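# Seat the loose contact in the housing's empty cavity

## Task

Insert the loose contact fully into the empty cavity of the housing, oriented so its red notched face is on the same side as the housing's red side, and press it until it clicks into its latched position.

## Robot and tools

Robot: two UR-style six-joint arms, left_arm and right_arm, each ending in a 16-motor four-digit hand (index, middle, ring, thumb). left_arm carries a left hand and right_arm a right hand, mirror images. Each hand has a hand point just beyond the index and middle knuckles. There are three cameras: cam_high (fixed, on a stand behind the arms), cam_left_wrist and cam_right_wrist, each 896x504.

Frames. Scene frame: origin on the table top midway between the arms, +z up, +x out over the table, left_arm on the +y side. Reported hand positions (metres), quaternions (wxyz) and velocities are given in each arm's own base frame; left base sits near (-0.033, +0.499, 0), right near (-0.063, -0.530, 0), both almost unrotated. Fixed camera calibration and the table use the scene frame. Commanded offsets are expressed in the hand point's own axes: +z runs along the straight fingers toward the tips, +y points out from the palm side (bending fingertips swing toward +y), +x crosses the palm away from the thumb on the right hand and toward the thumb on the left hand. A rigid mast behind the wrist on the palm side can strike things.

The 48-number row. One row always covers both arms, in this order: left dx, dy, dz, rx, ry, rz; left 16 hand places; left current_limit; left speed; then the same 24 for the right arm. All values lie in [-1, 1]. The six pose numbers are an offset, not a pose: they are measured from that arm's Hand target as it stood when the action or move began, in the Hand target's own axes; 1.0 equals 0.6 m of travel or 180 degrees, and rx, ry, rz form a single rotation vector. Six zeros re-request the current Hand target. Repeating an offset in a new call moves the arm further. In the 16 hand places only the first four may be nonzero: grasp numbers a, b, c, d, each -1 to +1; the other twelve must be exactly 0 or the row is rejected. All four at 0 opens the hand. a curls index and middle at their outer hinges; b bends all three fingers at the knuckle; c swings the thumb across the palm and brings the index toward it; d curls the ring finger. These are absolute goals, not changes: to hold a grip, resend the same a, b, c, d. current_limit maps -1..+1 to 0..550 mA (start +0.4); speed sets finger motion at (speed+1)/2 of 8.5 rad/s (start -0.6). The last written values persist.

Tools.
execute_actions(actions, cameras): actions is a list of actions; each action is up to 15 rows, one per 1/30 s step, and a short list repeats its last row to fill 15 steps. Every row in an action is offset from the same starting Hand target. Images return only for an empty actions list or when cameras names them (["all"] for all).
move(target, speed, blend, stop_force, zero, blocking, cameras): drives each hand point in a straight line toward the offset in target (one row, or up to 15 rows, all offset from the same starting Hand targets). speed is in m/s, 0.002 to 3.6, default 0.25 (rotation up to twice that in rad/s); can be one value per target. blend in metres rounds corners in a list. stop_force, 3 to 120 N, ends an arm's path when its wrist sensor feels that much resistance; use it slowly for touching or pushing; omit it when backing away from contact. zero (default true) re-zeros before the move. blocking=false returns early but cannot be combined with stop_force. A move lasts at least 0.5 s and at most 10 s.
wait(seconds 0..10), stop() to brake a running move, zoom_image(camera, region [x0,y0,x1,y1] pixels, at most 504x504) on the latest image, zero_wrist_force(arm), read_manual(section), finished_scene() to end.

Results. Per arm: end_effector_position, end_effector_quat_wxyz, velocities, Hand target (the last commanded pose after clipping; next offsets count from here), joint positions and torques, Wrist force/torque in the hand's axes plus the peak since the last report, and per-motor hand_goal, hand_measured, hand_current_ma, hand_state (moving, goal, blocked, overload). A move adds a "move:" line: done (within 3 mm and 2 degrees), off_target, moving, held, fault, plus limits flags such as paced or held. Done does not prove nothing was touched. The hand point often stops a little short of Hand target; the next command re-requests it, and a remaining gap can be sent as an offset.

Cautions. Orientation commands are clipped to 32 degrees from the current orientation per step. A push above roughly 150 N, or joint torque at the limit (141 N m big joints, 26.3 N m wrist joints), faults the arm for 10 s. Arms are stiff: aiming even slightly past a solid contact can fault them, so approach slowly with stop_force. Keep paths clear of each arm's own base and keep the arms and hands from touching each other. A finger motor near 495 mA for 5 s shuts off for 10 s. Motors overheating to 85 °C lock the arm for 30 to 60 s; avoid long stretched holds or pushing toward unreachable poses. Do not drop, fling or release moving parts, do not knock anything off the table, and do not slam into fixed or heavy objects. The contact may be nudged occasionally by outside disturbances; the final state must hold once the robot lets go.

Each tool is called after "Request:" as name(argument=value, ...), one argument or row to a line, values as JSON.

## Session

Request:
execute_actions(
  actions=[],
)

Scene clock: 0.00 s.
left_arm: end_effector_position=(+0.1443, +0.2125, +0.1427) hand_goal=(+0.754, +0.000, +0.576, +0.696, +0.714, +0.678, +0.226, +0.168, +0.754, +0.000, +0.576, +0.696, +0.754, +0.000, +0.576, +0.696) hand_measured=(+0.754, +0.000, +0.576, +0.696, +0.714, +0.678, +0.226, +0.168, +0.754, +0.000, +0.576, +0.696, +0.754, +0.000, +0.576, +0.696) hand_current_ma=(+0, +0, +0, +0, +0, +0, +0, +0, +0, +0, +0, +0, +0, +0, +0, +0) hand_state=(goal, goal, goal, goal, goal, goal, goal, goal, goal, goal, goal, goal, goal, goal, goal, goal) hand_current_limit=0.40 hand_speed=-0.60 end_effector_quat_wxyz=(-0.074, -0.561, -0.325, +0.758) | right_arm: end_effector_position=(+0.6179, -0.0363, +0.1240) hand_goal=(+0.754, +0.000, +0.576, +0.696, +0.714, +0.678, +0.226, +0.168, +0.754, +0.000, +0.576, +0.696, +0.754, +0.000, +0.576, +0.696) hand_measured=(+0.754, +0.000, +0.576, +0.696, +0.714, +0.678, +0.226, +0.168, +0.754, +0.000, +0.576, +0.696, +0.754, +0.000, +0.576, +0.696) hand_current_ma=(+0, +0, +0, +0, +0, +0, +0, +0, +0, +0, +0, +0, +0, +0, +0, +0) hand_state=(goal, goal, goal, goal, goal, goal, goal, goal, goal, goal, goal, goal, goal, goal, goal, goal) hand_current_limit=0.40 hand_speed=-0.60 end_effector_quat_wxyz=(+0.302, -0.523, +0.770, -0.205)
Joint positions: left_arm=[4.35 -2.107 -1.79 -2.578 2.148 1.038] | right_arm=[-0.429 -1.197 1.999 -3.073 -1.285 3.195]
Joint velocities: within noise
Joint torques (N m): no reading
Motor temperatures (°C): left_arm=[37 38 34 41 48 41] | right_arm=[35 34 39 31 38 36]
Wrist force (N): no reading
Wrist torque (N m): no reading
Wrist force, peak (N): no reading
Hand target: left_arm +0.1443, +0.2125, +0.1427; -0.074, -0.561, -0.325, +0.758 | right_arm +0.6179, -0.0363, +0.1240; +0.302, -0.523, +0.770, -0.205

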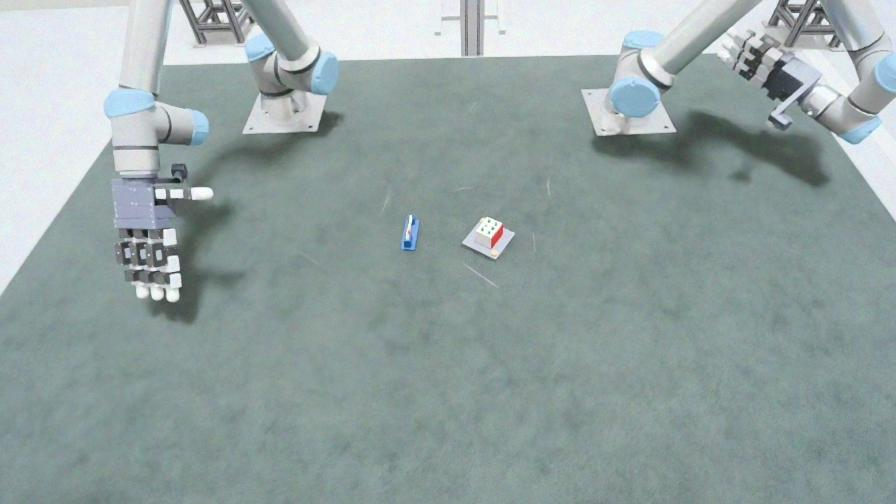

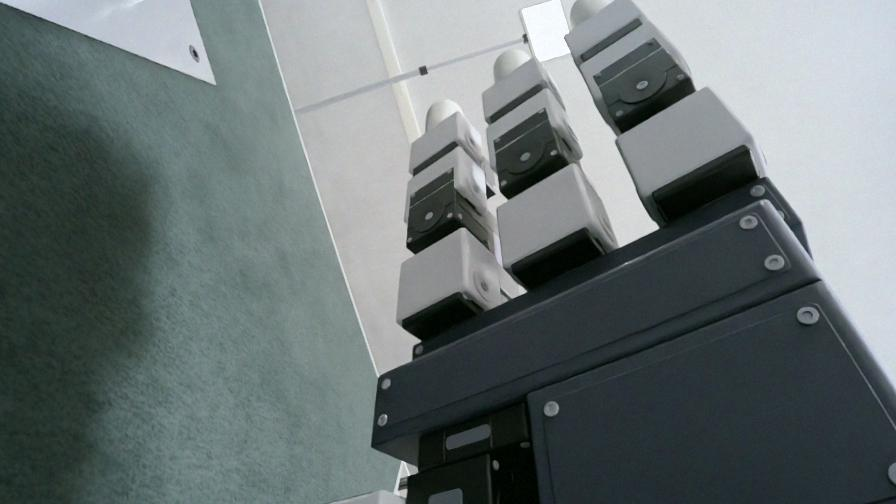

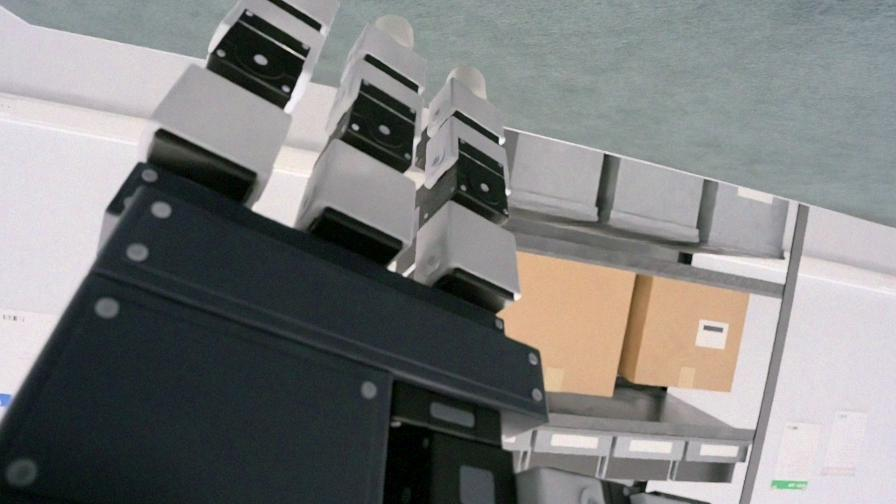

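Request:
zoom_image(
  camera="cam_high",
  region=[380, 190, 540, 280],
)

Request:
zoom_image(
  camera="cam_high",
  region=[455, 208, 525, 268],
)

Request:
zoom_image(
  camera="cam_high",
  region=[392, 205, 432, 260],
)

Scaled by 3.150 from the camera's 896x504 image, which has a finer 1280x720 frame.

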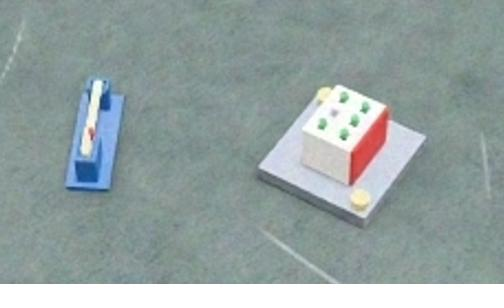

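Scaled by 7.200 from the camera's 896x504 image, which has a finer 1280x720 frame.

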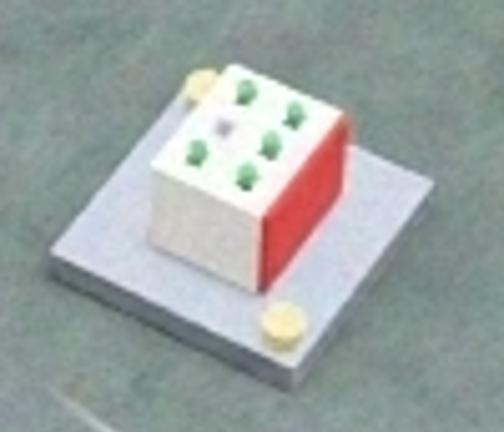

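Scaled by 9.164 from the camera's 896x504 image, which has a finer 1280x720 frame.

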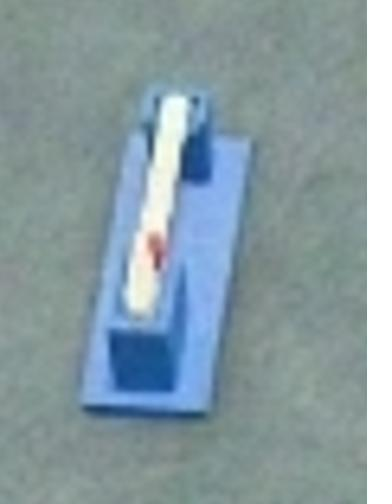

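Request:
move(
  target=[
    [-0.159,-0.1625,-0.1935,0,0,0,0,0,0,0,0,0,0,0,0,0,0,0,0,0,0,0,0.4,-0.6,0,0,0,0,0,0,0,0,0,0,0,0,0,0,0,0,0,0,0,0,0,0,0.4,-0.6],
    [-0.4008,0.3987,-0.115,0.2746,0.1252,-0.0487,0,0,0,0,0,0,0,0,0,0,0,0,0,0,0,0,0.4,-0.6,0,0,0,0,0,0,0,0,0,0,0,0,0,0,0,0,0,0,0,0,0,0,0.4,-0.6],
    [-0.551,0.7323,0.109,0.4493,0.2049,-0.0797,0,0,0,0,0,0,0,0,0,0,0,0,0,0,0,0,0.4,-0.6,0,0,0,0,0,0,0,0,0,0,0,0,0,0,0,0,0,0,0,0,0,0,0.4,-0.6],
  ],
  speed=0.35,
  blend=[0.05,0.05,0],
  cameras=["all"],
)

Scene clock: 207.93 s.
left_arm: end_effector_position=(+0.4090, -0.1362, +0.2608) hand_goal=(+0.750, +0.000, +0.580, +0.700, +0.710, +0.680, +0.230, +0.170, +0.750, +0.000, +0.580, +0.700, +0.750, +0.000, +0.580, +0.700) hand_measured=(+0.746, +0.002, +0.578, +0.698, +0.706, +0.678, +0.230, +0.168, +0.746, +0.002, +0.578, +0.698, +0.746, +0.002, +0.578, +0.698) hand_current_ma=(+0, +0, +0, +0, -1, +0, +0, +0, +0, +0, +0, +0, -1, +0, +0, +0) hand_state=(goal, goal, goal, goal, goal, goal, goal, goal, goal, goal, goal, goal, goal, goal, goal, goal) hand_current_limit=0.40 hand_speed=-0.60 end_effector_quat_wxyz=(-0.399, +0.644, -0.081, -0.648) | right_arm: end_effector_position=(+0.6179, -0.0363, +0.1240) hand_goal=(+0.750, +0.000, +0.580, +0.700, +0.710, +0.680, +0.230, +0.170, +0.750, +0.000, +0.580, +0.700, +0.750, +0.000, +0.580, +0.700) hand_measured=(+0.746, +0.000, +0.576, +0.698, +0.706, +0.678, +0.226, +0.168, +0.746, +0.000, +0.576, +0.696, +0.746, +0.000, +0.576, +0.698) hand_current_ma=(-2, +0, -2, -1, -2, -1, -4, -1, -3, +0, -2, -2, -3, +0, -2, -1) hand_state=(goal, goal, goal, goal, goal, goal, goal, goal, goal, goal, goal, goal, goal, goal, goal, goal) hand_current_limit=0.40 hand_speed=-0.60 end_effector_quat_wxyz=(+0.302, -0.523, +0.770, -0.205)
Joint positions: left_arm=[2.992 -2.349 -1.018 -3.1 2.091 1.051] | right_arm=[-0.429 -1.197 1.999 -3.073 -1.285 3.195]
Joint torques (N m): left_arm=[-11.21 61.73 10.94 -0.47 -2.04 0.66] | right_arm=[-0.97 -35.49 -14.75 -2.58 0.5 -0.22]
Wrist force (N): left_arm=[0.8 0.2 0.3] | right_arm=[0.1 -0.1 0.3]
Wrist torque (N m): left_arm=[0.10 -0.07 0.00] | right_arm=[-0.03 -0.02 0.01]
Wrist force, peak (N): left_arm=[-8.0 14.6 -10.6] | right_arm=[0.2 0.0 0.3]
Hand target: left_arm +0.4090, -0.1363, +0.2608; -0.399, +0.644, -0.081, -0.648 (not the last commanded pose) | right_arm +0.6179, -0.0363, +0.1240; +0.302, -0.523, +0.770, -0.205
Off the commanded pose: left_arm 0.115 m, 16 deg | right_arm 0.000 m, 0 deg.
move: held (left_arm; a check stopped the path); path passed 2 of 3 targets; blend cut to 0 m at target 1; limits=held
pose unreachable (left arm): on one or more control steps of this call, first in action 0 (counted from 0), this arm could not follow its commanded pose, so it was not sent that pose on those steps. It may still have moved: this result reports where it is.
cause: moving toward the commanded pose would bring two parts of the arm too close to each other (joints 4 (wrist 1) to 6 (wrist 3) lie between them).
camera_calibration:
cam_left_wrist: T_world_to_cam=[[0.272201, 0.0866451, 0.958332, -0.378629], [0.953855, 0.106902, -0.280594, -0.350993], [-0.12676, 0.990487, -0.053548, 0.32469], [0, 0, 0, 1]] pos_world=[0.479017, -0.251273, 0.281752]

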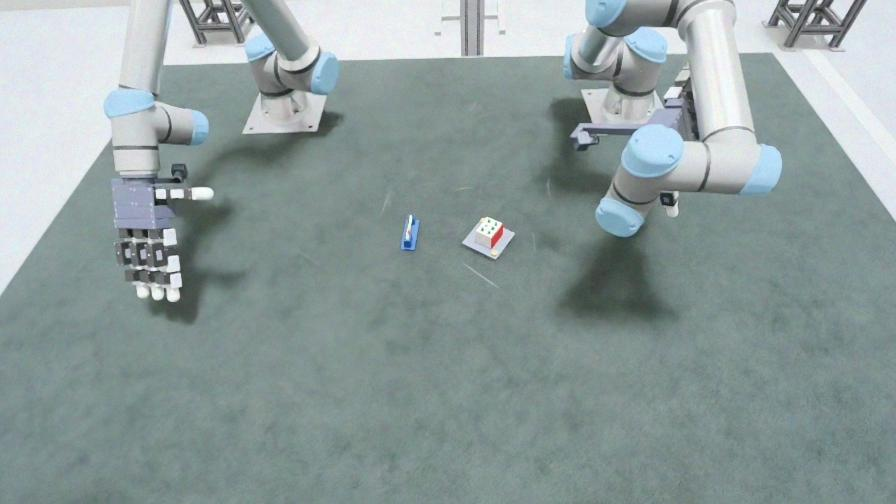

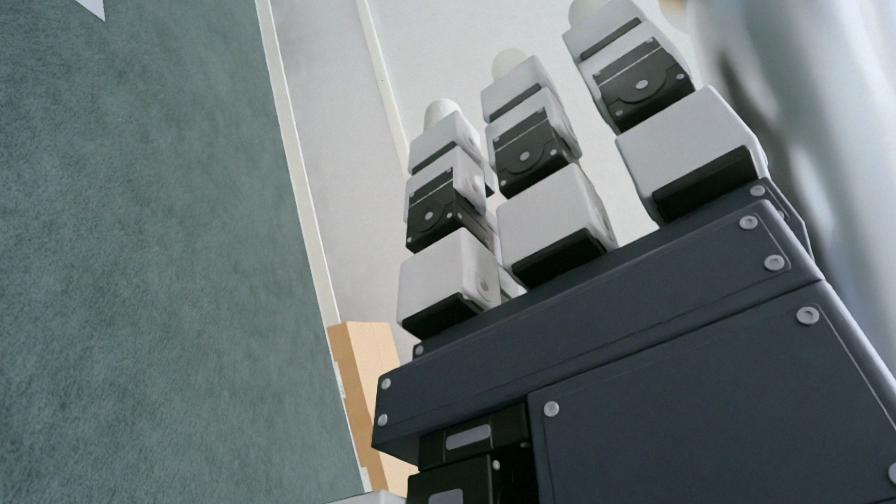

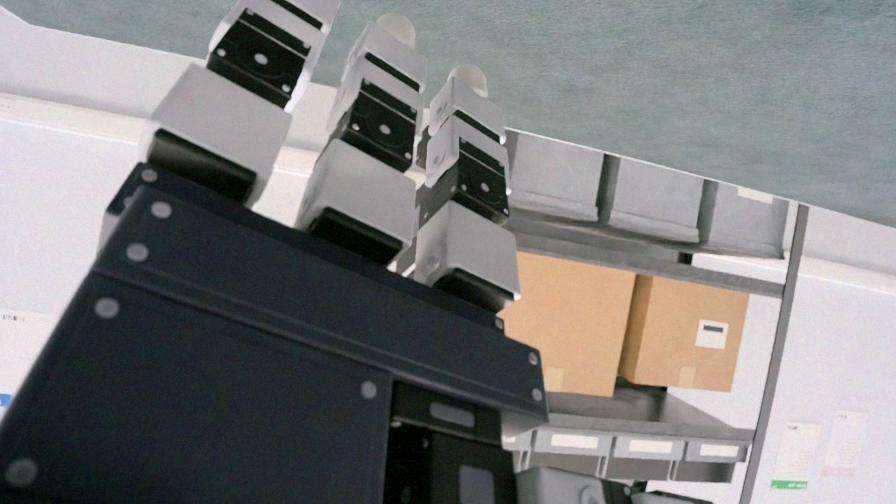

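Request:
move(
  target=[
    [0.0418,0.05,-0.381,-0.2277,0.5008,0,0,0,0,0,0,0,0,0,0,0,0,0,0,0,0,0,0.4,-0.6,0,0,0,0,0,0,0,0,0,0,0,0,0,0,0,0,0,0,0,0,0,0,0.4,-0.6],
    [0.0208,0.1277,-0.426,0.2134,0.5582,0.3626,0,0,0,0,0,0,0,0,0,0,0,0,0,0,0,0,0.4,-0.6,0,0,0,0,0,0,0,0,0,0,0,0,0,0,0,0,0,0,0,0,0,0,0.4,-0.6],
  ],
  speed=0.4,
  blend=[0.05,0],
  cameras=["all"],
)

Scene clock: 238.47 s.
left_arm: end_effector_position=(+0.5598, -0.3406, +0.1777) hand_goal=(+0.750, +0.000, +0.580, +0.700, +0.710, +0.680, +0.230, +0.170, +0.750, +0.000, +0.580, +0.700, +0.750, +0.000, +0.580, +0.700) hand_measured=(+0.746, +0.002, +0.578, +0.698, +0.708, +0.678, +0.228, +0.168, +0.746, +0.002, +0.578, +0.698, +0.746, +0.002, +0.578, +0.698) hand_current_ma=(+0, +0, +0, +0, +0, +0, +0, +0, +0, +0, +0, +0, -1, +0, +0, +0) hand_state=(goal, goal, goal, goal, goal, goal, goal, goal, goal, goal, goal, goal, goal, goal, goal, goal) hand_current_limit=0.40 hand_speed=-0.60 end_effector_quat_wxyz=(+0.000, -0.608, +0.794, +0.000) | right_arm: end_effector_position=(+0.6179, -0.0363, +0.1240) hand_goal=(+0.750, +0.000, +0.580, +0.700, +0.710, +0.680, +0.230, +0.170, +0.750, +0.000, +0.580, +0.700, +0.750, +0.000, +0.580, +0.700) hand_measured=(+0.746, +0.000, +0.576, +0.698, +0.706, +0.678, +0.226, +0.168, +0.746, +0.000, +0.576, +0.696, +0.746, +0.000, +0.576, +0.698) hand_current_ma=(-2, +0, -2, -1, -2, -1, -4, -1, -3, +0, -2, -2, -3, +0, -2, -1) hand_state=(goal, goal, goal, goal, goal, goal, goal, goal, goal, goal, goal, goal, goal, goal, goal, goal) hand_current_limit=0.40 hand_speed=-0.60 end_effector_quat_wxyz=(+0.302, -0.523, +0.770, -0.205)
Joint positions: left_arm=[2.84 -2.176 -1.235 -1.3 1.571 3.104] | right_arm=[-0.429 -1.197 1.999 -3.073 -1.285 3.195]
Joint torques (N m): left_arm=[9.48 59.93 11.33 4.06 -1.93 1.45] | right_arm=[0.2 -34.54 -16.91 -2.88 0.37 -0.36]
Wrist force (N): left_arm=[-1.1 -1.4 0.7] | right_arm=[0.0 -0.1 0.0]
Wrist torque (N m): left_arm=[-0.28 -0.09 -0.13] | right_arm=[-0.02 0.00 0.00]
Wrist force, peak (N): left_arm=[-1.4 -2.1 1.1] | right_arm=[0.0 -0.4 0.2]
Hand target: left_arm +0.5599, -0.3405, +0.1778; +0.000, -0.608, +0.794, +0.000 | right_arm +0.6179, -0.0363, +0.1240; +0.302, -0.523, +0.770, -0.205
Off the commanded pose: left_arm 0.000 m, 0 deg | right_arm 0.000 m, 0 deg.
move: done
camera_calibration:
cam_left_wrist: T_world_to_cam=[[0.803043, 0.595899, 0.00508916, -0.276708], [0.415218, -0.56564, 0.712493, -0.600308], [0.427452, -0.570049, -0.701661, -0.184678], [0, 0, 0, 1]] pos_world=[0.550408, -0.279944, 0.299541]

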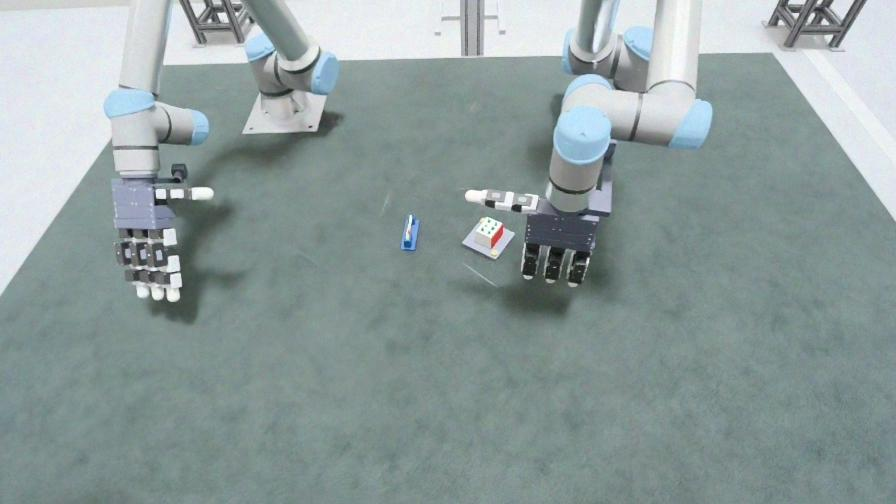

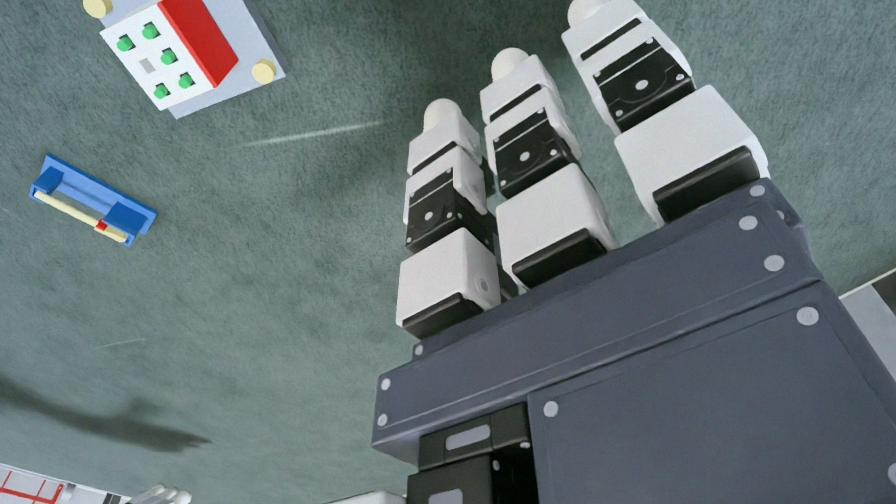

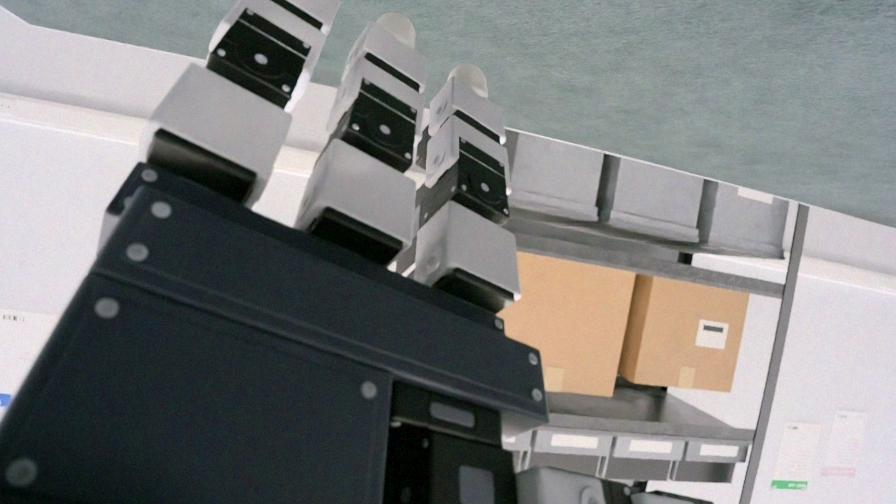

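Excellent view. Zoom in on both objects.

Request:
zoom_image(
  camera="cam_left_wrist",
  region=[70, 0, 310, 135],
)

Request:
zoom_image(
  camera="cam_left_wrist",
  region=[10, 140, 190, 260],
)

Scaled by 2.100 from the camera's 896x504 image, which has a finer 1280x720 frame.

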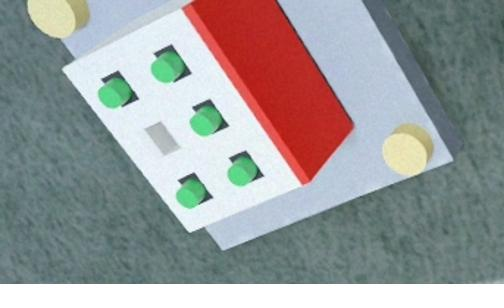

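Scaled by 2.800 from the camera's 896x504 image, which has a finer 1280x720 frame.

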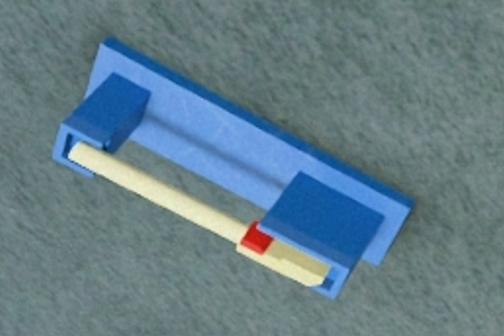

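Request:
zoom_image(
  camera="cam_left_wrist",
  region=[80, 200, 150, 250],
)

Request:
zoom_image(
  camera="cam_left_wrist",
  region=[90, 10, 240, 115],
)

Scaled by 7.200 from the camera's 896x504 image, which has a finer 1280x720 frame.

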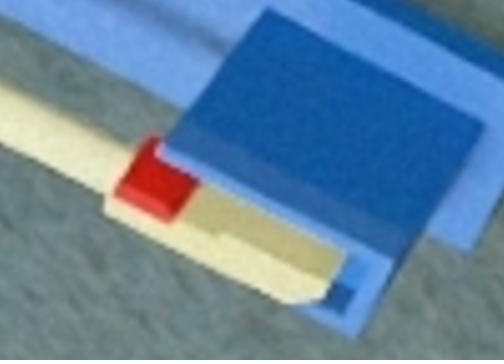

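Scaled by 3.360 from the camera's 896x504 image, which has a finer 1280x720 frame.

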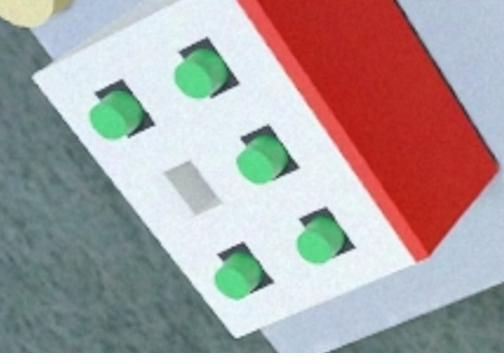

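Request:
zoom_image(
  camera="cam_left_wrist",
  region=[20, 145, 90, 215],
)

Scaled by 7.200 from the camera's 896x504 image, which has a finer 1280x720 frame.

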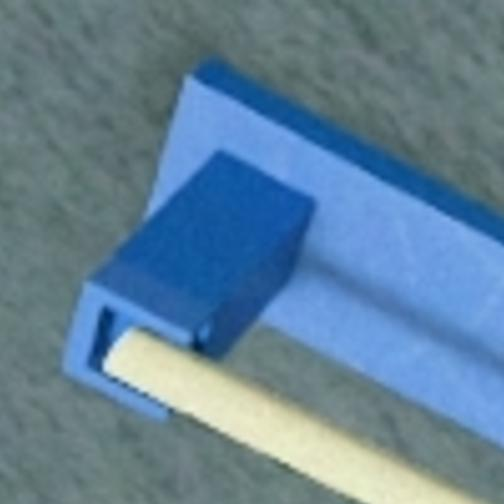

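Request:
move(
  target=[
    [0,0,0,0,0,0,0,0,0,0,0,0,0,0,0,0,0,0,0,0,0,0,0.4,-0.6,-0.3092,0.0613,-0.3015,0.244,-0.1848,-0.3029,0.15,0.5,0.72,0,0,0,0,0,0,0,0,0,0,0,0,0,0.4,-0.6],
    [0,0,0,0,0,0,0,0,0,0,0,0,0,0,0,0,0,0,0,0,0,0,0.4,-0.6,-0.6932,0.4037,-0.283,0.4881,-0.3696,-0.6058,0.15,0.5,0.72,0,0,0,0,0,0,0,0,0,0,0,0,0,0.4,-0.6],
  ],
  speed=0.35,
  blend=[0.05,0],
  cameras=["all"],
)

Scene clock: 537.13 s.
left_arm: end_effector_position=(+0.5599, -0.3405, +0.1778) hand_goal=(+0.750, +0.000, +0.580, +0.700, +0.710, +0.680, +0.230, +0.170, +0.750, +0.000, +0.580, +0.700, +0.750, +0.000, +0.580, +0.700) hand_measured=(+0.746, +0.002, +0.578, +0.698, +0.708, +0.678, +0.228, +0.168, +0.746, +0.002, +0.578, +0.698, +0.746, +0.002, +0.578, +0.698) hand_current_ma=(+0, +0, +0, +0, +0, +0, +0, +0, +0, +0, +0, +0, -1, +0, +0, +0) hand_state=(goal, goal, goal, goal, goal, goal, goal, goal, goal, goal, goal, goal, goal, goal, goal, goal) hand_current_limit=0.40 hand_speed=-0.60 end_effector_quat_wxyz=(+0.000, -0.608, +0.794, +0.000) | right_arm: end_effector_position=(+0.4500, +0.4398, +0.1993) hand_goal=(-0.162, +0.000, +0.200, +0.658, -0.498, +0.680, +0.050, +0.140, -0.162, +0.000, +0.240, +0.698, +0.196, +0.000, +0.580, +0.786) hand_measured=(-0.164, +0.002, +0.202, +0.660, -0.490, +0.680, +0.050, +0.142, -0.164, +0.002, +0.242, +0.696, +0.192, +0.002, +0.578, +0.784) hand_current_ma=(+0, +0, +1, +1, +5, +0, +0, +0, +0, +0, +1, +0, -2, +0, -1, -1) hand_state=(goal, goal, goal, goal, goal, goal, goal, goal, goal, goal, goal, goal, goal, goal, goal, goal) hand_current_limit=0.40 hand_speed=-0.60 end_effector_quat_wxyz=(+0.536, -0.561, -0.433, -0.459)
Joint positions: left_arm=[2.84 -2.176 -1.235 -1.3 1.571 3.105] | right_arm=[0.214 -0.938 2.132 -4.319 -0.265 1.761]
Joint torques (N m): left_arm=[10.18 59.28 12.41 3.94 1.61 0.29] | right_arm=[-9.15 -25.28 -13.21 -1.35 1.39 -1.21]
Wrist force (N): left_arm=[-1.2 -1.3 0.6] | right_arm=[0.5 0.1 -0.2]
Wrist torque (N m): left_arm=[-0.26 -0.08 -0.15] | right_arm=[0.20 -0.33 0.25]
Wrist force, peak (N): left_arm=[-1.4 -1.6 1.0] | right_arm=[1.1 -0.3 1.0]
Hand target: left_arm +0.5599, -0.3405, +0.1778; +0.000, -0.608, +0.794, +0.000 | right_arm +0.4500, +0.4398, +0.1993; +0.536, -0.561, -0.433, -0.458
Off the commanded pose: left_arm 0.000 m, 0 deg | right_arm 0.000 m, 0 deg.
move: done
camera_calibration:
cam_left_wrist: T_world_to_cam=[[0.803135, 0.595774, 0.00516201, -0.276874], [0.415034, -0.565662, 0.712582, -0.600183], [0.427458, -0.570158, -0.70157, -0.184682], [0, 0, 0, 1]] pos_world=[0.550407, -0.279844, 0.299542]
cam_right_wrist: T_world_to_cam=[[0.4162, -0.0280662, -0.90884, 0.0429379], [-0.634367, -0.725046, -0.268116, 0.605219], [-0.651426, 0.688128, -0.319569, 0.175545], [0, 0, 0, 1]] pos_world=[0.480415, 0.31922, 0.257391]

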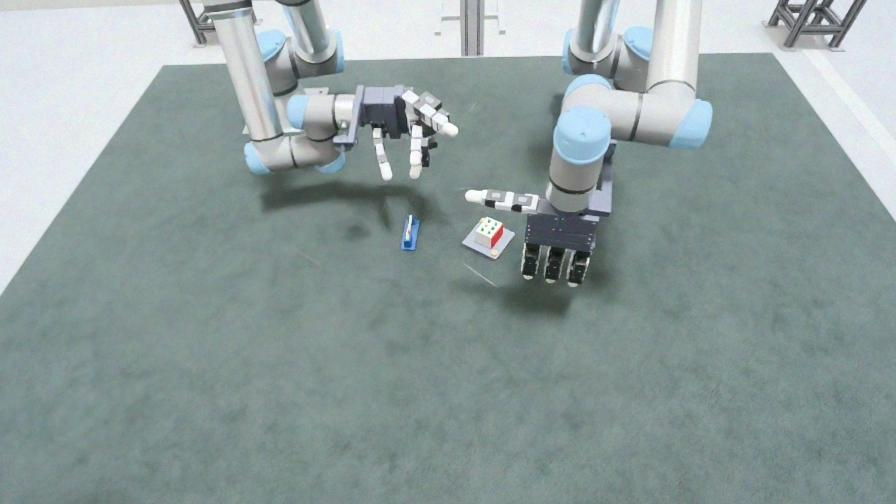

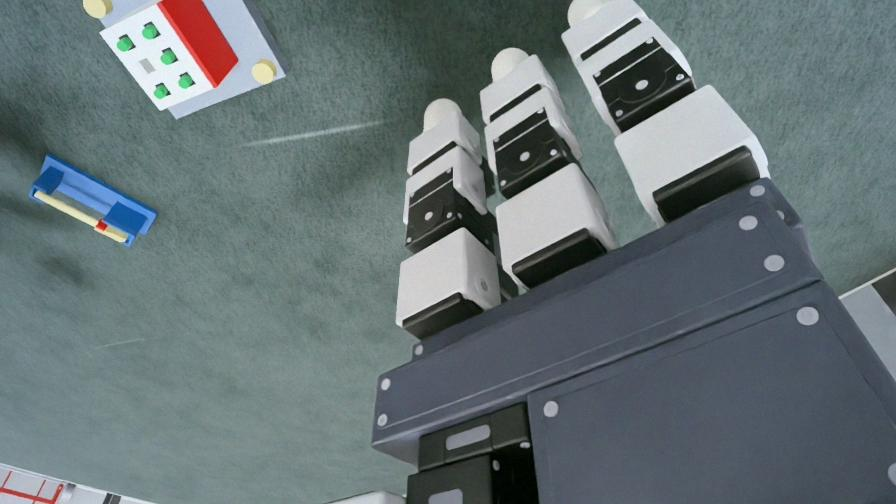

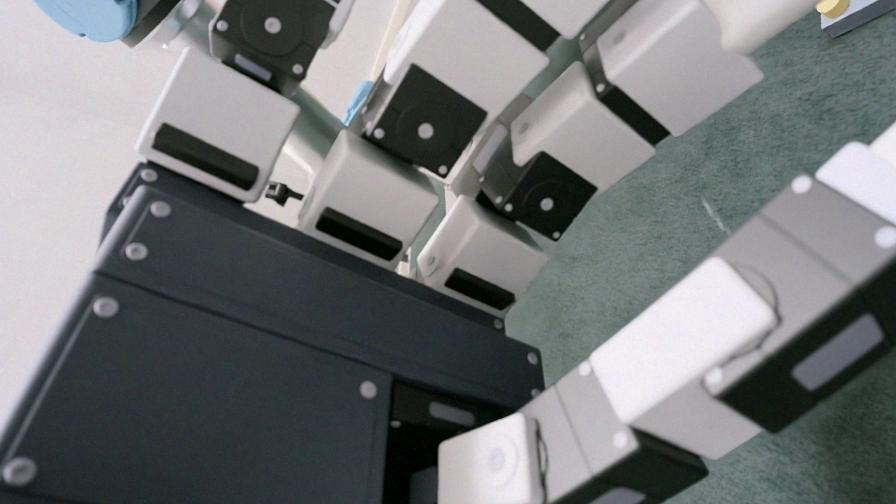

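Request:
move(
  target=[0.1337,-0.0135,0.033,0,0,0.1167,0,0,0,0,0,0,0,0,0,0,0,0,0,0,0,0,0.4,-0.6,-0.1022,0.0827,0.0402,0,0,0,0.15,0.5,0.72,0,0,0,0,0,0,0,0,0,0,0,0,0,0.4,-0.6],
  speed=0.25,
  cameras=["all"],
)

Request:
zoom_image(
  camera="cam_high",
  region=[360, 110, 480, 260],
)

Scene clock: 570.10 s.
left_arm: end_effector_position=(+0.5467, -0.4201, +0.1579) hand_goal=(+0.750, +0.000, +0.580, +0.700, +0.710, +0.680, +0.230, +0.170, +0.750, +0.000, +0.580, +0.700, +0.750, +0.000, +0.580, +0.700) hand_measured=(+0.746, +0.002, +0.578, +0.698, +0.708, +0.678, +0.228, +0.168, +0.746, +0.002, +0.578, +0.698, +0.746, +0.002, +0.578, +0.698) hand_current_ma=(+0, +0, +0, +0, +0, +0, +0, +0, +0, +0, +0, +0, +0, +0, +0, +0) hand_state=(goal, goal, goal, goal, goal, goal, goal, goal, goal, goal, goal, goal, goal, goal, goal, goal) hand_current_limit=0.40 hand_speed=-0.60 end_effector_quat_wxyz=(+0.000, -0.453, +0.892, +0.000) | right_arm: end_effector_position=(+0.4871, +0.4618, +0.1290) hand_goal=(-0.162, +0.000, +0.200, +0.658, -0.498, +0.680, +0.050, +0.140, -0.162, +0.000, +0.240, +0.698, +0.196, +0.000, +0.580, +0.786) hand_measured=(-0.164, +0.002, +0.202, +0.660, -0.490, +0.680, +0.050, +0.142, -0.164, +0.002, +0.242, +0.696, +0.192, +0.002, +0.578, +0.784) hand_current_ma=(+0, +0, +1, +1, +5, +0, +0, +0, +0, +0, +1, +0, -2, +0, -1, -1) hand_state=(goal, goal, goal, goal, goal, goal, goal, goal, goal, goal, goal, goal, goal, goal, goal, goal) hand_current_limit=0.40 hand_speed=-0.60 end_effector_quat_wxyz=(+0.536, -0.561, -0.433, -0.458)
Joint positions: left_arm=[2.691 -2.296 -1.085 -1.331 1.571 3.322] | right_arm=[0.245 -0.72 1.976 -4.382 -0.295 1.763]
Joint torques (N m): left_arm=[6.08 65.1 15.8 4.15 1.72 0.26] | right_arm=[-9.88 -44.26 -4.05 1.19 1.31 -0.88]
Wrist force (N): left_arm=[-1.0 -1.6 0.7] | right_arm=[0.2 0.0 -0.2]
Wrist torque (N m): left_arm=[-0.35 -0.13 -0.09] | right_arm=[0.19 -0.28 0.23]
Wrist force, peak (N): left_arm=[-3.0 -1.4 0.2] | right_arm=[1.1 -0.6 -0.5]
Hand target: left_arm +0.5467, -0.4200, +0.1580; +0.000, -0.453, +0.892, +0.000 | right_arm +0.4872, +0.4617, +0.1290; +0.536, -0.561, -0.433, -0.458
Off the commanded pose: left_arm 0.000 m, 0 deg | right_arm 0.000 m, 0 deg.
move: done
camera_calibration:
cam_left_wrist: T_world_to_cam=[[0.96329, 0.268414, 0.00514039, -0.44383], [0.184865, -0.677088, 0.712304, -0.54657], [0.194673, -0.685205, -0.701853, -0.159385], [0, 0, 0, 1]] pos_world=[0.559606, -0.360157, 0.27974]
cam_right_wrist: T_world_to_cam=[[0.416203, -0.0280073, -0.908841, -0.0358893], [-0.63426, -0.725141, -0.268113, 0.625806], [-0.651528, 0.688031, -0.319569, 0.162162], [0, 0, 0, 1]] pos_world=[0.517515, 0.34122, 0.186991]

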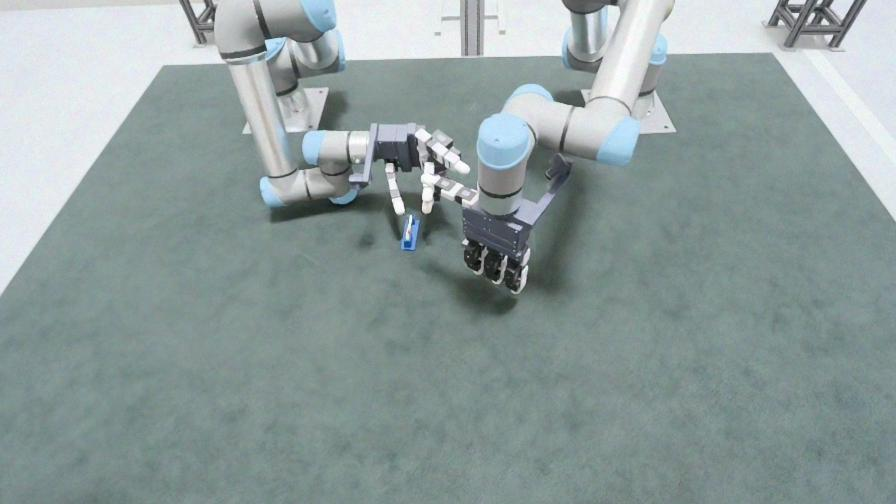

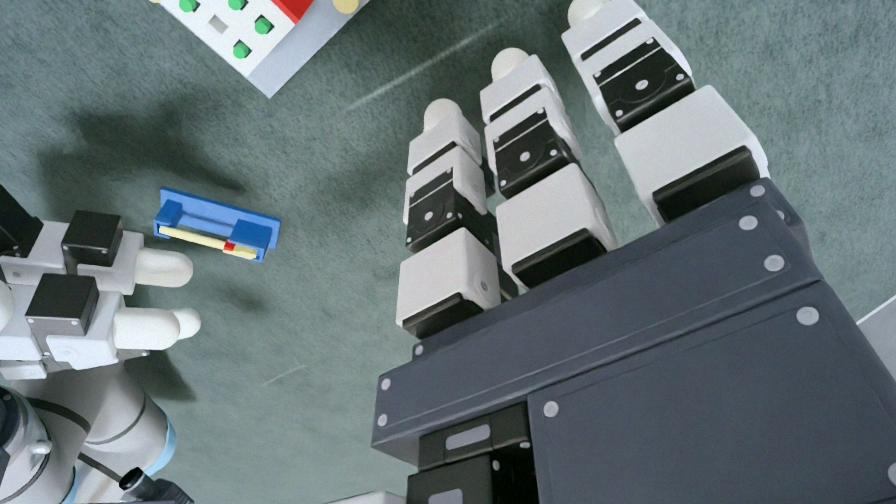

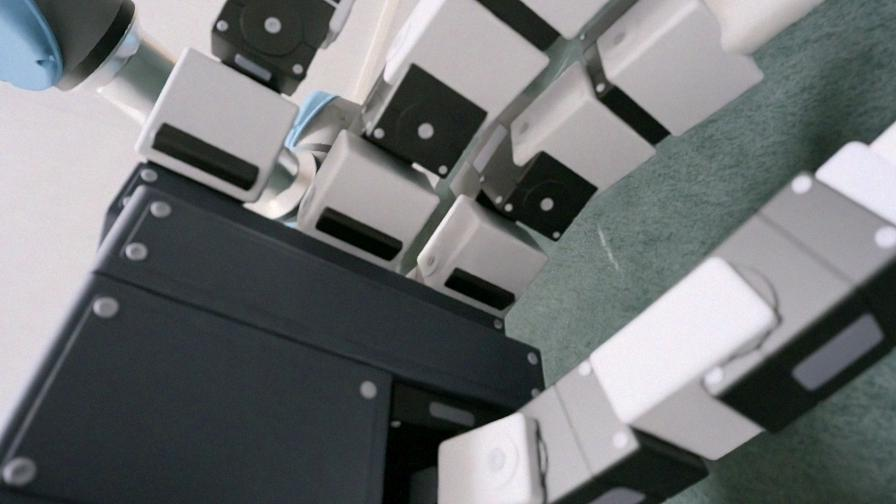

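Scaled by 3.360 from the camera's 896x504 image, which has a finer 1280x720 frame.

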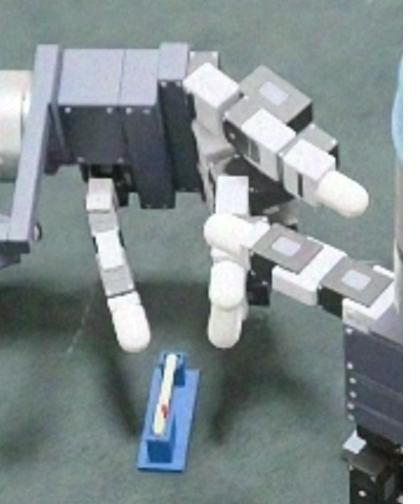

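Request:
zoom_image(
  camera="cam_left_wrist",
  region=[110, 175, 300, 350],
)

Request:
zoom_image(
  camera="cam_left_wrist",
  region=[145, 180, 285, 270],
)

Scaled by 2.653 from the camera's 896x504 image, which has a finer 1280x720 frame.

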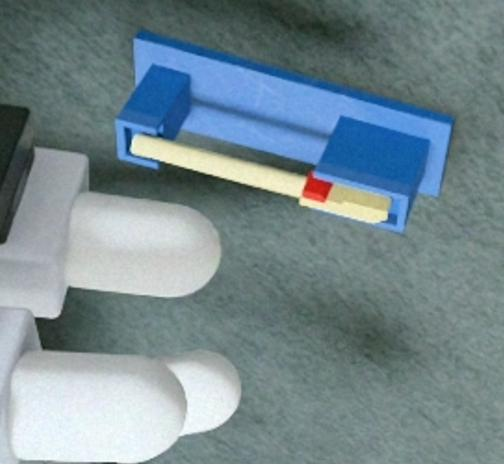

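Scaled by 3.600 from the camera's 896x504 image, which has a finer 1280x720 frame.

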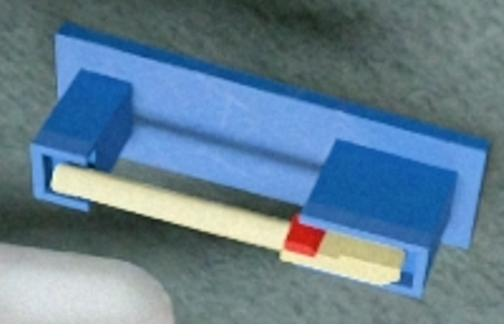

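Request:
move(
  target=[0,0,0,0,0,0,0,0,0,0,0,0,0,0,0,0,0,0,0,0,0,0,0.4,-0.6,-0.1133,0.0222,-0.0148,0,0,0,0.15,0.5,0.72,0,0,0,0,0,0,0,0,0,0,0,0,0,0.4,-0.6],
  speed=0.06,
  stop_force=8,
  cameras=["cam_high", "cam_left_wrist"],
)

Request:
zoom_image(
  camera="cam_high",
  region=[380, 180, 450, 270],
)

Request:
zoom_image(
  camera="cam_left_wrist",
  region=[100, 160, 300, 300],
)

Scene clock: 631.30 s.
left_arm: end_effector_position=(+0.5467, -0.4200, +0.1580) hand_goal=(+0.750, +0.000, +0.580, +0.700, +0.710, +0.680, +0.230, +0.170, +0.750, +0.000, +0.580, +0.700, +0.750, +0.000, +0.580, +0.700) hand_measured=(+0.746, +0.002, +0.578, +0.698, +0.708, +0.678, +0.228, +0.168, +0.746, +0.002, +0.578, +0.698, +0.746, +0.002, +0.578, +0.698) hand_current_ma=(+0, +0, +0, +0, +0, +0, +0, +0, +0, +0, +0, +0, +0, +0, +0, +0) hand_state=(goal, goal, goal, goal, goal, goal, goal, goal, goal, goal, goal, goal, goal, goal, goal, goal) hand_current_limit=0.40 hand_speed=-0.60 end_effector_quat_wxyz=(+0.000, -0.453, +0.892, +0.000) | right_arm: end_effector_position=(+0.4869, +0.4600, +0.1163) hand_goal=(-0.162, +0.000, +0.200, +0.658, -0.498, +0.680, +0.050, +0.140, -0.162, +0.000, +0.240, +0.698, +0.196, +0.000, +0.580, +0.786) hand_measured=(-0.164, +0.002, +0.202, +0.660, -0.490, +0.680, +0.050, +0.142, -0.164, +0.002, +0.242, +0.696, +0.192, +0.002, +0.578, +0.784) hand_current_ma=(+0, +1, +1, +1, +6, +0, +0, +0, +0, +1, +1, +0, -2, +1, -1, -1) hand_state=(goal, goal, goal, goal, goal, goal, goal, goal, goal, goal, goal, goal, goal, goal, goal, goal) hand_current_limit=0.40 hand_speed=-0.60 end_effector_quat_wxyz=(+0.536, -0.561, -0.433, -0.458)
Joint positions: left_arm=[2.691 -2.296 -1.085 -1.331 1.571 3.322] | right_arm=[0.241 -0.691 1.971 -4.406 -0.292 1.761]
Joint torques (N m): left_arm=[10.53 64 21.52 4.14 0.84 1.43] | right_arm=[-0.03 -41.86 -5.33 -0.65 -0.26 -0.73]
Wrist force (N): left_arm=[-0.8 -1.4 0.8] | right_arm=[0.5 0.0 -0.4]
Wrist torque (N m): left_arm=[-0.33 -0.16 -0.09] | right_arm=[0.20 -0.32 0.35]
Wrist force, peak (N): left_arm=[-1.1 -1.8 0.8] | right_arm=[1.3 -0.3 -0.2]
Hand target: left_arm +0.5467, -0.4200, +0.1580; +0.000, -0.453, +0.892, +0.000 | right_arm +0.4869, +0.4600, +0.1163; +0.536, -0.561, -0.433, -0.458 (not the last commanded pose)
Off the commanded pose: left_arm 0.000 m, 0 deg | right_arm 0.057 m, 0 deg.
FORCE FAULT: contact force on the right arm reached its limit, and that arm stopped. The contact can be on any part of that arm, not only on its tool. That arm's remaining commands of this call were not run. That arm is still stopped at the end of this call. That arm stays stopped for about 10 more seconds. Until then a move that you send moves the other arm only, and its call returns only when the move has ended. Once the stop has ended, the next robot result says so. If the stop ends while you think or write, that arm runs what you send next, counted from a new Hand target: where the arm stands when the stop ends. While its stop runs, that arm, its gripper or tool too, takes no new command. Until it ends, the stop uses up actions while you think or wait. An arm that is not stopped still takes commands.
move: fault (right_arm)
camera_calibration:
cam_left_wrist: T_world_to_cam=[[0.963307, 0.26835, 0.00534521, -0.443947], [0.184676, -0.677126, 0.712316, -0.546484], [0.194769, -0.685192, -0.701838, -0.1593], [0, 0, 0, 1]] pos_world=[0.559606, -0.360057, 0.27984]
Images, in order (width x height): cam_high 896x504, cam_left_wrist 896x504.

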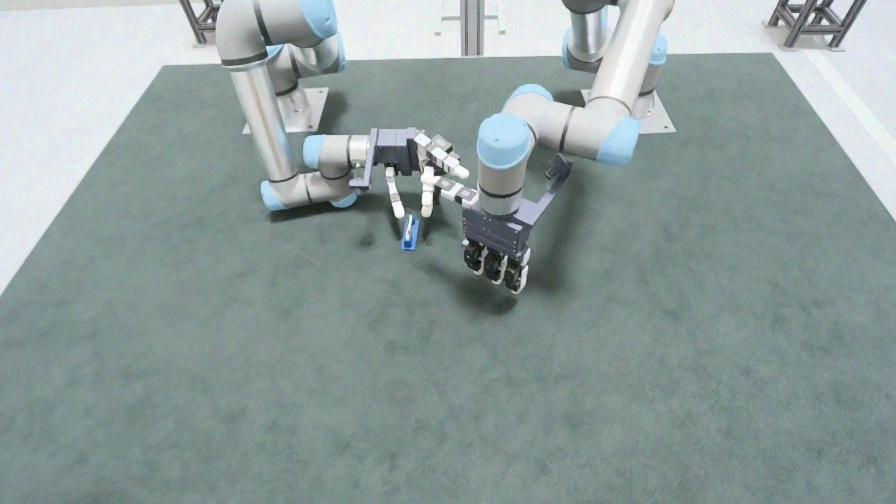

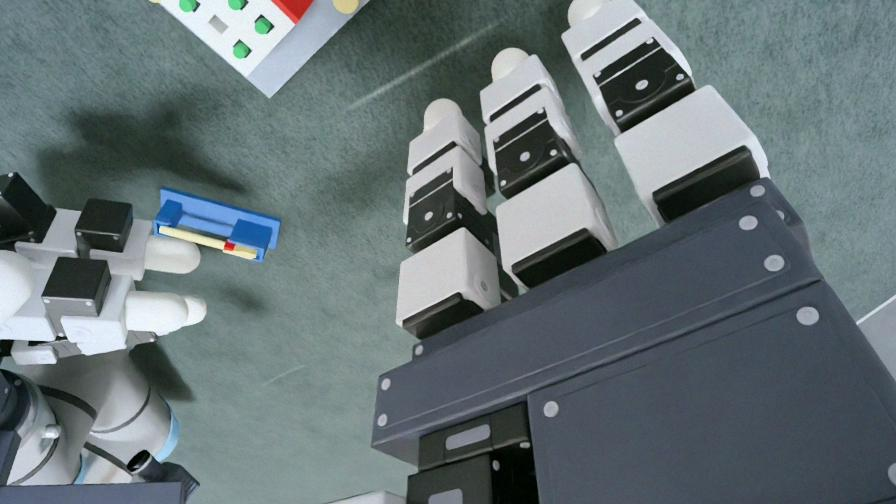

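Scaled by 5.600 from the camera's 896x504 image, which has a finer 1280x720 frame.

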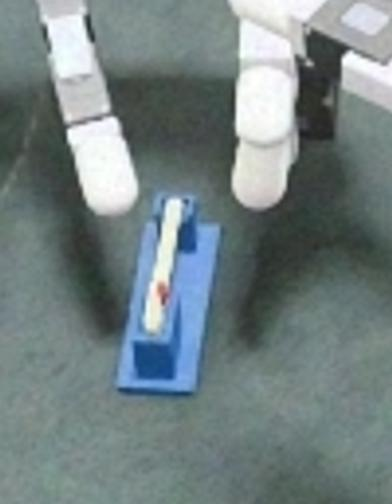

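Scaled by 2.520 from the camera's 896x504 image, which has a finer 1280x720 frame.

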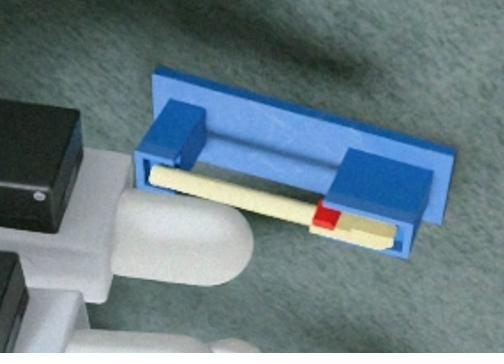

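Request:
wait(
  seconds=0.5,
)

Scene clock: 691.57 s.
left_arm: end_effector_position=(+0.5467, -0.4200, +0.1580) hand_goal=(+0.750, +0.000, +0.580, +0.700, +0.710, +0.680, +0.230, +0.170, +0.750, +0.000, +0.580, +0.700, +0.750, +0.000, +0.580, +0.700) hand_measured=(+0.746, +0.002, +0.578, +0.698, +0.708, +0.678, +0.228, +0.168, +0.746, +0.002, +0.578, +0.698, +0.746, +0.002, +0.578, +0.698) hand_current_ma=(+0, +0, +0, +0, +0, +0, +0, +0, +0, +0, +0, +0, +0, +0, +0, +0) hand_state=(goal, goal, goal, goal, goal, goal, goal, goal, goal, goal, goal, goal, goal, goal, goal, goal) hand_current_limit=0.40 hand_speed=-0.60 end_effector_quat_wxyz=(+0.000, -0.453, +0.892, +0.000) | right_arm: end_effector_position=(+0.4869, +0.4600, +0.1164) hand_goal=(-0.162, +0.000, +0.200, +0.658, -0.498, +0.680, +0.050, +0.140, -0.162, +0.000, +0.240, +0.698, +0.196, +0.000, +0.580, +0.786) hand_measured=(-0.164, +0.002, +0.202, +0.660, -0.490, +0.680, +0.050, +0.142, -0.164, +0.002, +0.242, +0.696, +0.192, +0.002, +0.578, +0.784) hand_current_ma=(+0, +1, +1, +1, +6, +0, +0, +0, +0, +1, +1, +0, -2, +1, -1, -1) hand_state=(goal, goal, goal, goal, goal, goal, goal, goal, goal, goal, goal, goal, goal, goal, goal, goal) hand_current_limit=0.40 hand_speed=-0.60 end_effector_quat_wxyz=(+0.536, -0.561, -0.433, -0.459)
Joint positions: left_arm=[2.691 -2.296 -1.085 -1.331 1.571 3.322] | right_arm=[0.241 -0.691 1.971 -4.406 -0.292 1.761]
Joint torques (N m): left_arm=[10.02 64.4 21.54 3.9 -1.82 0.86] | right_arm=[-0.31 -39.81 -6.58 -0.74 -0.24 -0.37]
Wrist force (N): left_arm=[-0.8 -1.6 0.8] | right_arm=[0.7 0.0 -0.3]
Wrist torque (N m): left_arm=[-0.36 -0.15 -0.08] | right_arm=[0.20 -0.34 0.36]
Wrist force, peak (N): left_arm=[-1.1 -1.8 0.8] | right_arm=[0.8 0.0 -0.3]
Hand target: left_arm +0.5467, -0.4200, +0.1580; +0.000, -0.453, +0.892, +0.000 | right_arm +0.4869, +0.4600, +0.1163; +0.536, -0.561, -0.433, -0.458 (not the last commanded pose)
Off the commanded pose: left_arm 0.000 m, 0 deg | right_arm 0.057 m, 0 deg.
FORCE FAULT, CONTINUED: the right arm's stop, for the force fault that an earlier result reported, is over. The rest of the stop counts as 20 of the actions that you can send in this scene. That arm's target is now where it stood when the stop ended, not its last command. That arm accepts commands again.
wait: 0.50 s; at rest from the start

Request:
move(
  target=[
    [0,0,0,0,0,0,0,0,0,0,0,0,0,0,0,0,0,0,0,0,0,0,0.4,-0.6,0.267,-0.0568,0,0,0,0,0.15,0.5,0.72,0,0,0,0,0,0,0,0,0,0,0,0,0,0.4,-0.6],
    [0,0,0,0,0,0,0,0,0,0,0,0,0,0,0,0,0,0,0,0,0,0,0.4,-0.6,0.232,-0.2215,-0.2207,0.2108,-0.0448,0,0.15,0.5,0.72,0,0,0,0,0,0,0,0,0,0,0,0,0,0.4,-0.6],
    [0,0,0,0,0,0,0,0,0,0,0,0,0,0,0,0,0,0,0,0,0,0,0.4,-0.6,0.5453,-0.0063,-0.2678,0.0400,0.2187,-0.0023,0.15,0.5,0.72,0,0,0,0,0,0,0,0,0,0,0,0,0,0.4,-0.6],
  ],
  speed=0.3,
  blend=[0.03,0.03,0],
  cameras=["cam_high"],
)

Scene clock: 699.83 s.
left_arm: end_effector_position=(+0.5467, -0.4200, +0.1580) hand_goal=(+0.750, +0.000, +0.580, +0.700, +0.710, +0.680, +0.230, +0.170, +0.750, +0.000, +0.580, +0.700, +0.750, +0.000, +0.580, +0.700) hand_measured=(+0.746, +0.002, +0.578, +0.698, +0.708, +0.678, +0.228, +0.168, +0.746, +0.002, +0.578, +0.698, +0.746, +0.002, +0.578, +0.698) hand_current_ma=(+0, +0, +0, +0, +0, +0, +0, +0, +0, +0, +0, +0, +0, +0, +0, +0) hand_state=(goal, goal, goal, goal, goal, goal, goal, goal, goal, goal, goal, goal, goal, goal, goal, goal) hand_current_limit=0.40 hand_speed=-0.60 end_effector_quat_wxyz=(+0.000, -0.453, +0.892, +0.000) | right_arm: end_effector_position=(+0.5420, +0.2980, +0.4382) hand_goal=(-0.162, +0.000, +0.200, +0.658, -0.498, +0.680, +0.050, +0.140, -0.162, +0.000, +0.240, +0.698, +0.196, +0.000, +0.580, +0.786) hand_measured=(-0.166, +0.002, +0.202, +0.660, -0.490, +0.680, +0.050, +0.142, -0.166, +0.002, +0.240, +0.696, +0.192, +0.002, +0.578, +0.784) hand_current_ma=(-2, +1, +0, +1, +7, +0, +0, +0, -2, +1, +0, +0, -2, +1, -1, -1) hand_state=(goal, goal, goal, goal, goal, goal, goal, goal, goal, goal, goal, goal, goal, goal, goal, goal) hand_current_limit=0.40 hand_speed=-0.60 end_effector_quat_wxyz=(+0.682, -0.338, -0.257, -0.595)
Joint positions: left_arm=[2.691 -2.296 -1.085 -1.331 1.571 3.322] | right_arm=[-0.07 -1.451 2.186 -2.308 0.693 0.208]
Joint torques (N m): left_arm=[9.25 64.99 22.42 3.95 -1.61 0.35] | right_arm=[-9.85 -15.34 -13.09 -0.15 1.6 -1.54]
Wrist force (N): left_arm=[-0.9 -1.5 0.8] | right_arm=[0.2 0.0 -1.2]
Wrist torque (N m): left_arm=[-0.34 -0.14 -0.09] | right_arm=[0.17 -0.34 0.20]
Wrist force, peak (N): left_arm=[-1.2 -1.8 0.7] | right_arm=[2.2 0.0 0.5]
Hand target: left_arm +0.5467, -0.4200, +0.1580; +0.000, -0.453, +0.892, +0.000 | right_arm +0.5421, +0.2979, +0.4381; +0.682, -0.339, -0.257, -0.595
Off the commanded pose: left_arm 0.000 m, 0 deg | right_arm 0.000 m, 0 deg.
move: done
Images, in order (width x height): cam_high 896x504.

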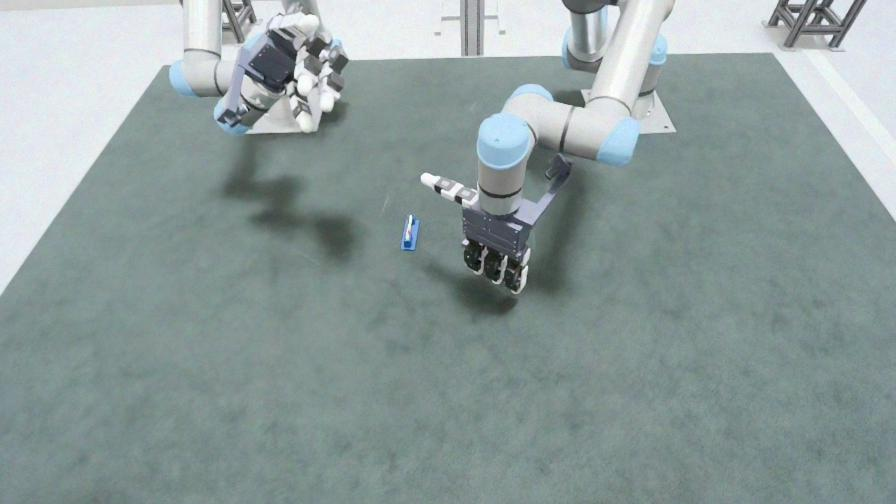

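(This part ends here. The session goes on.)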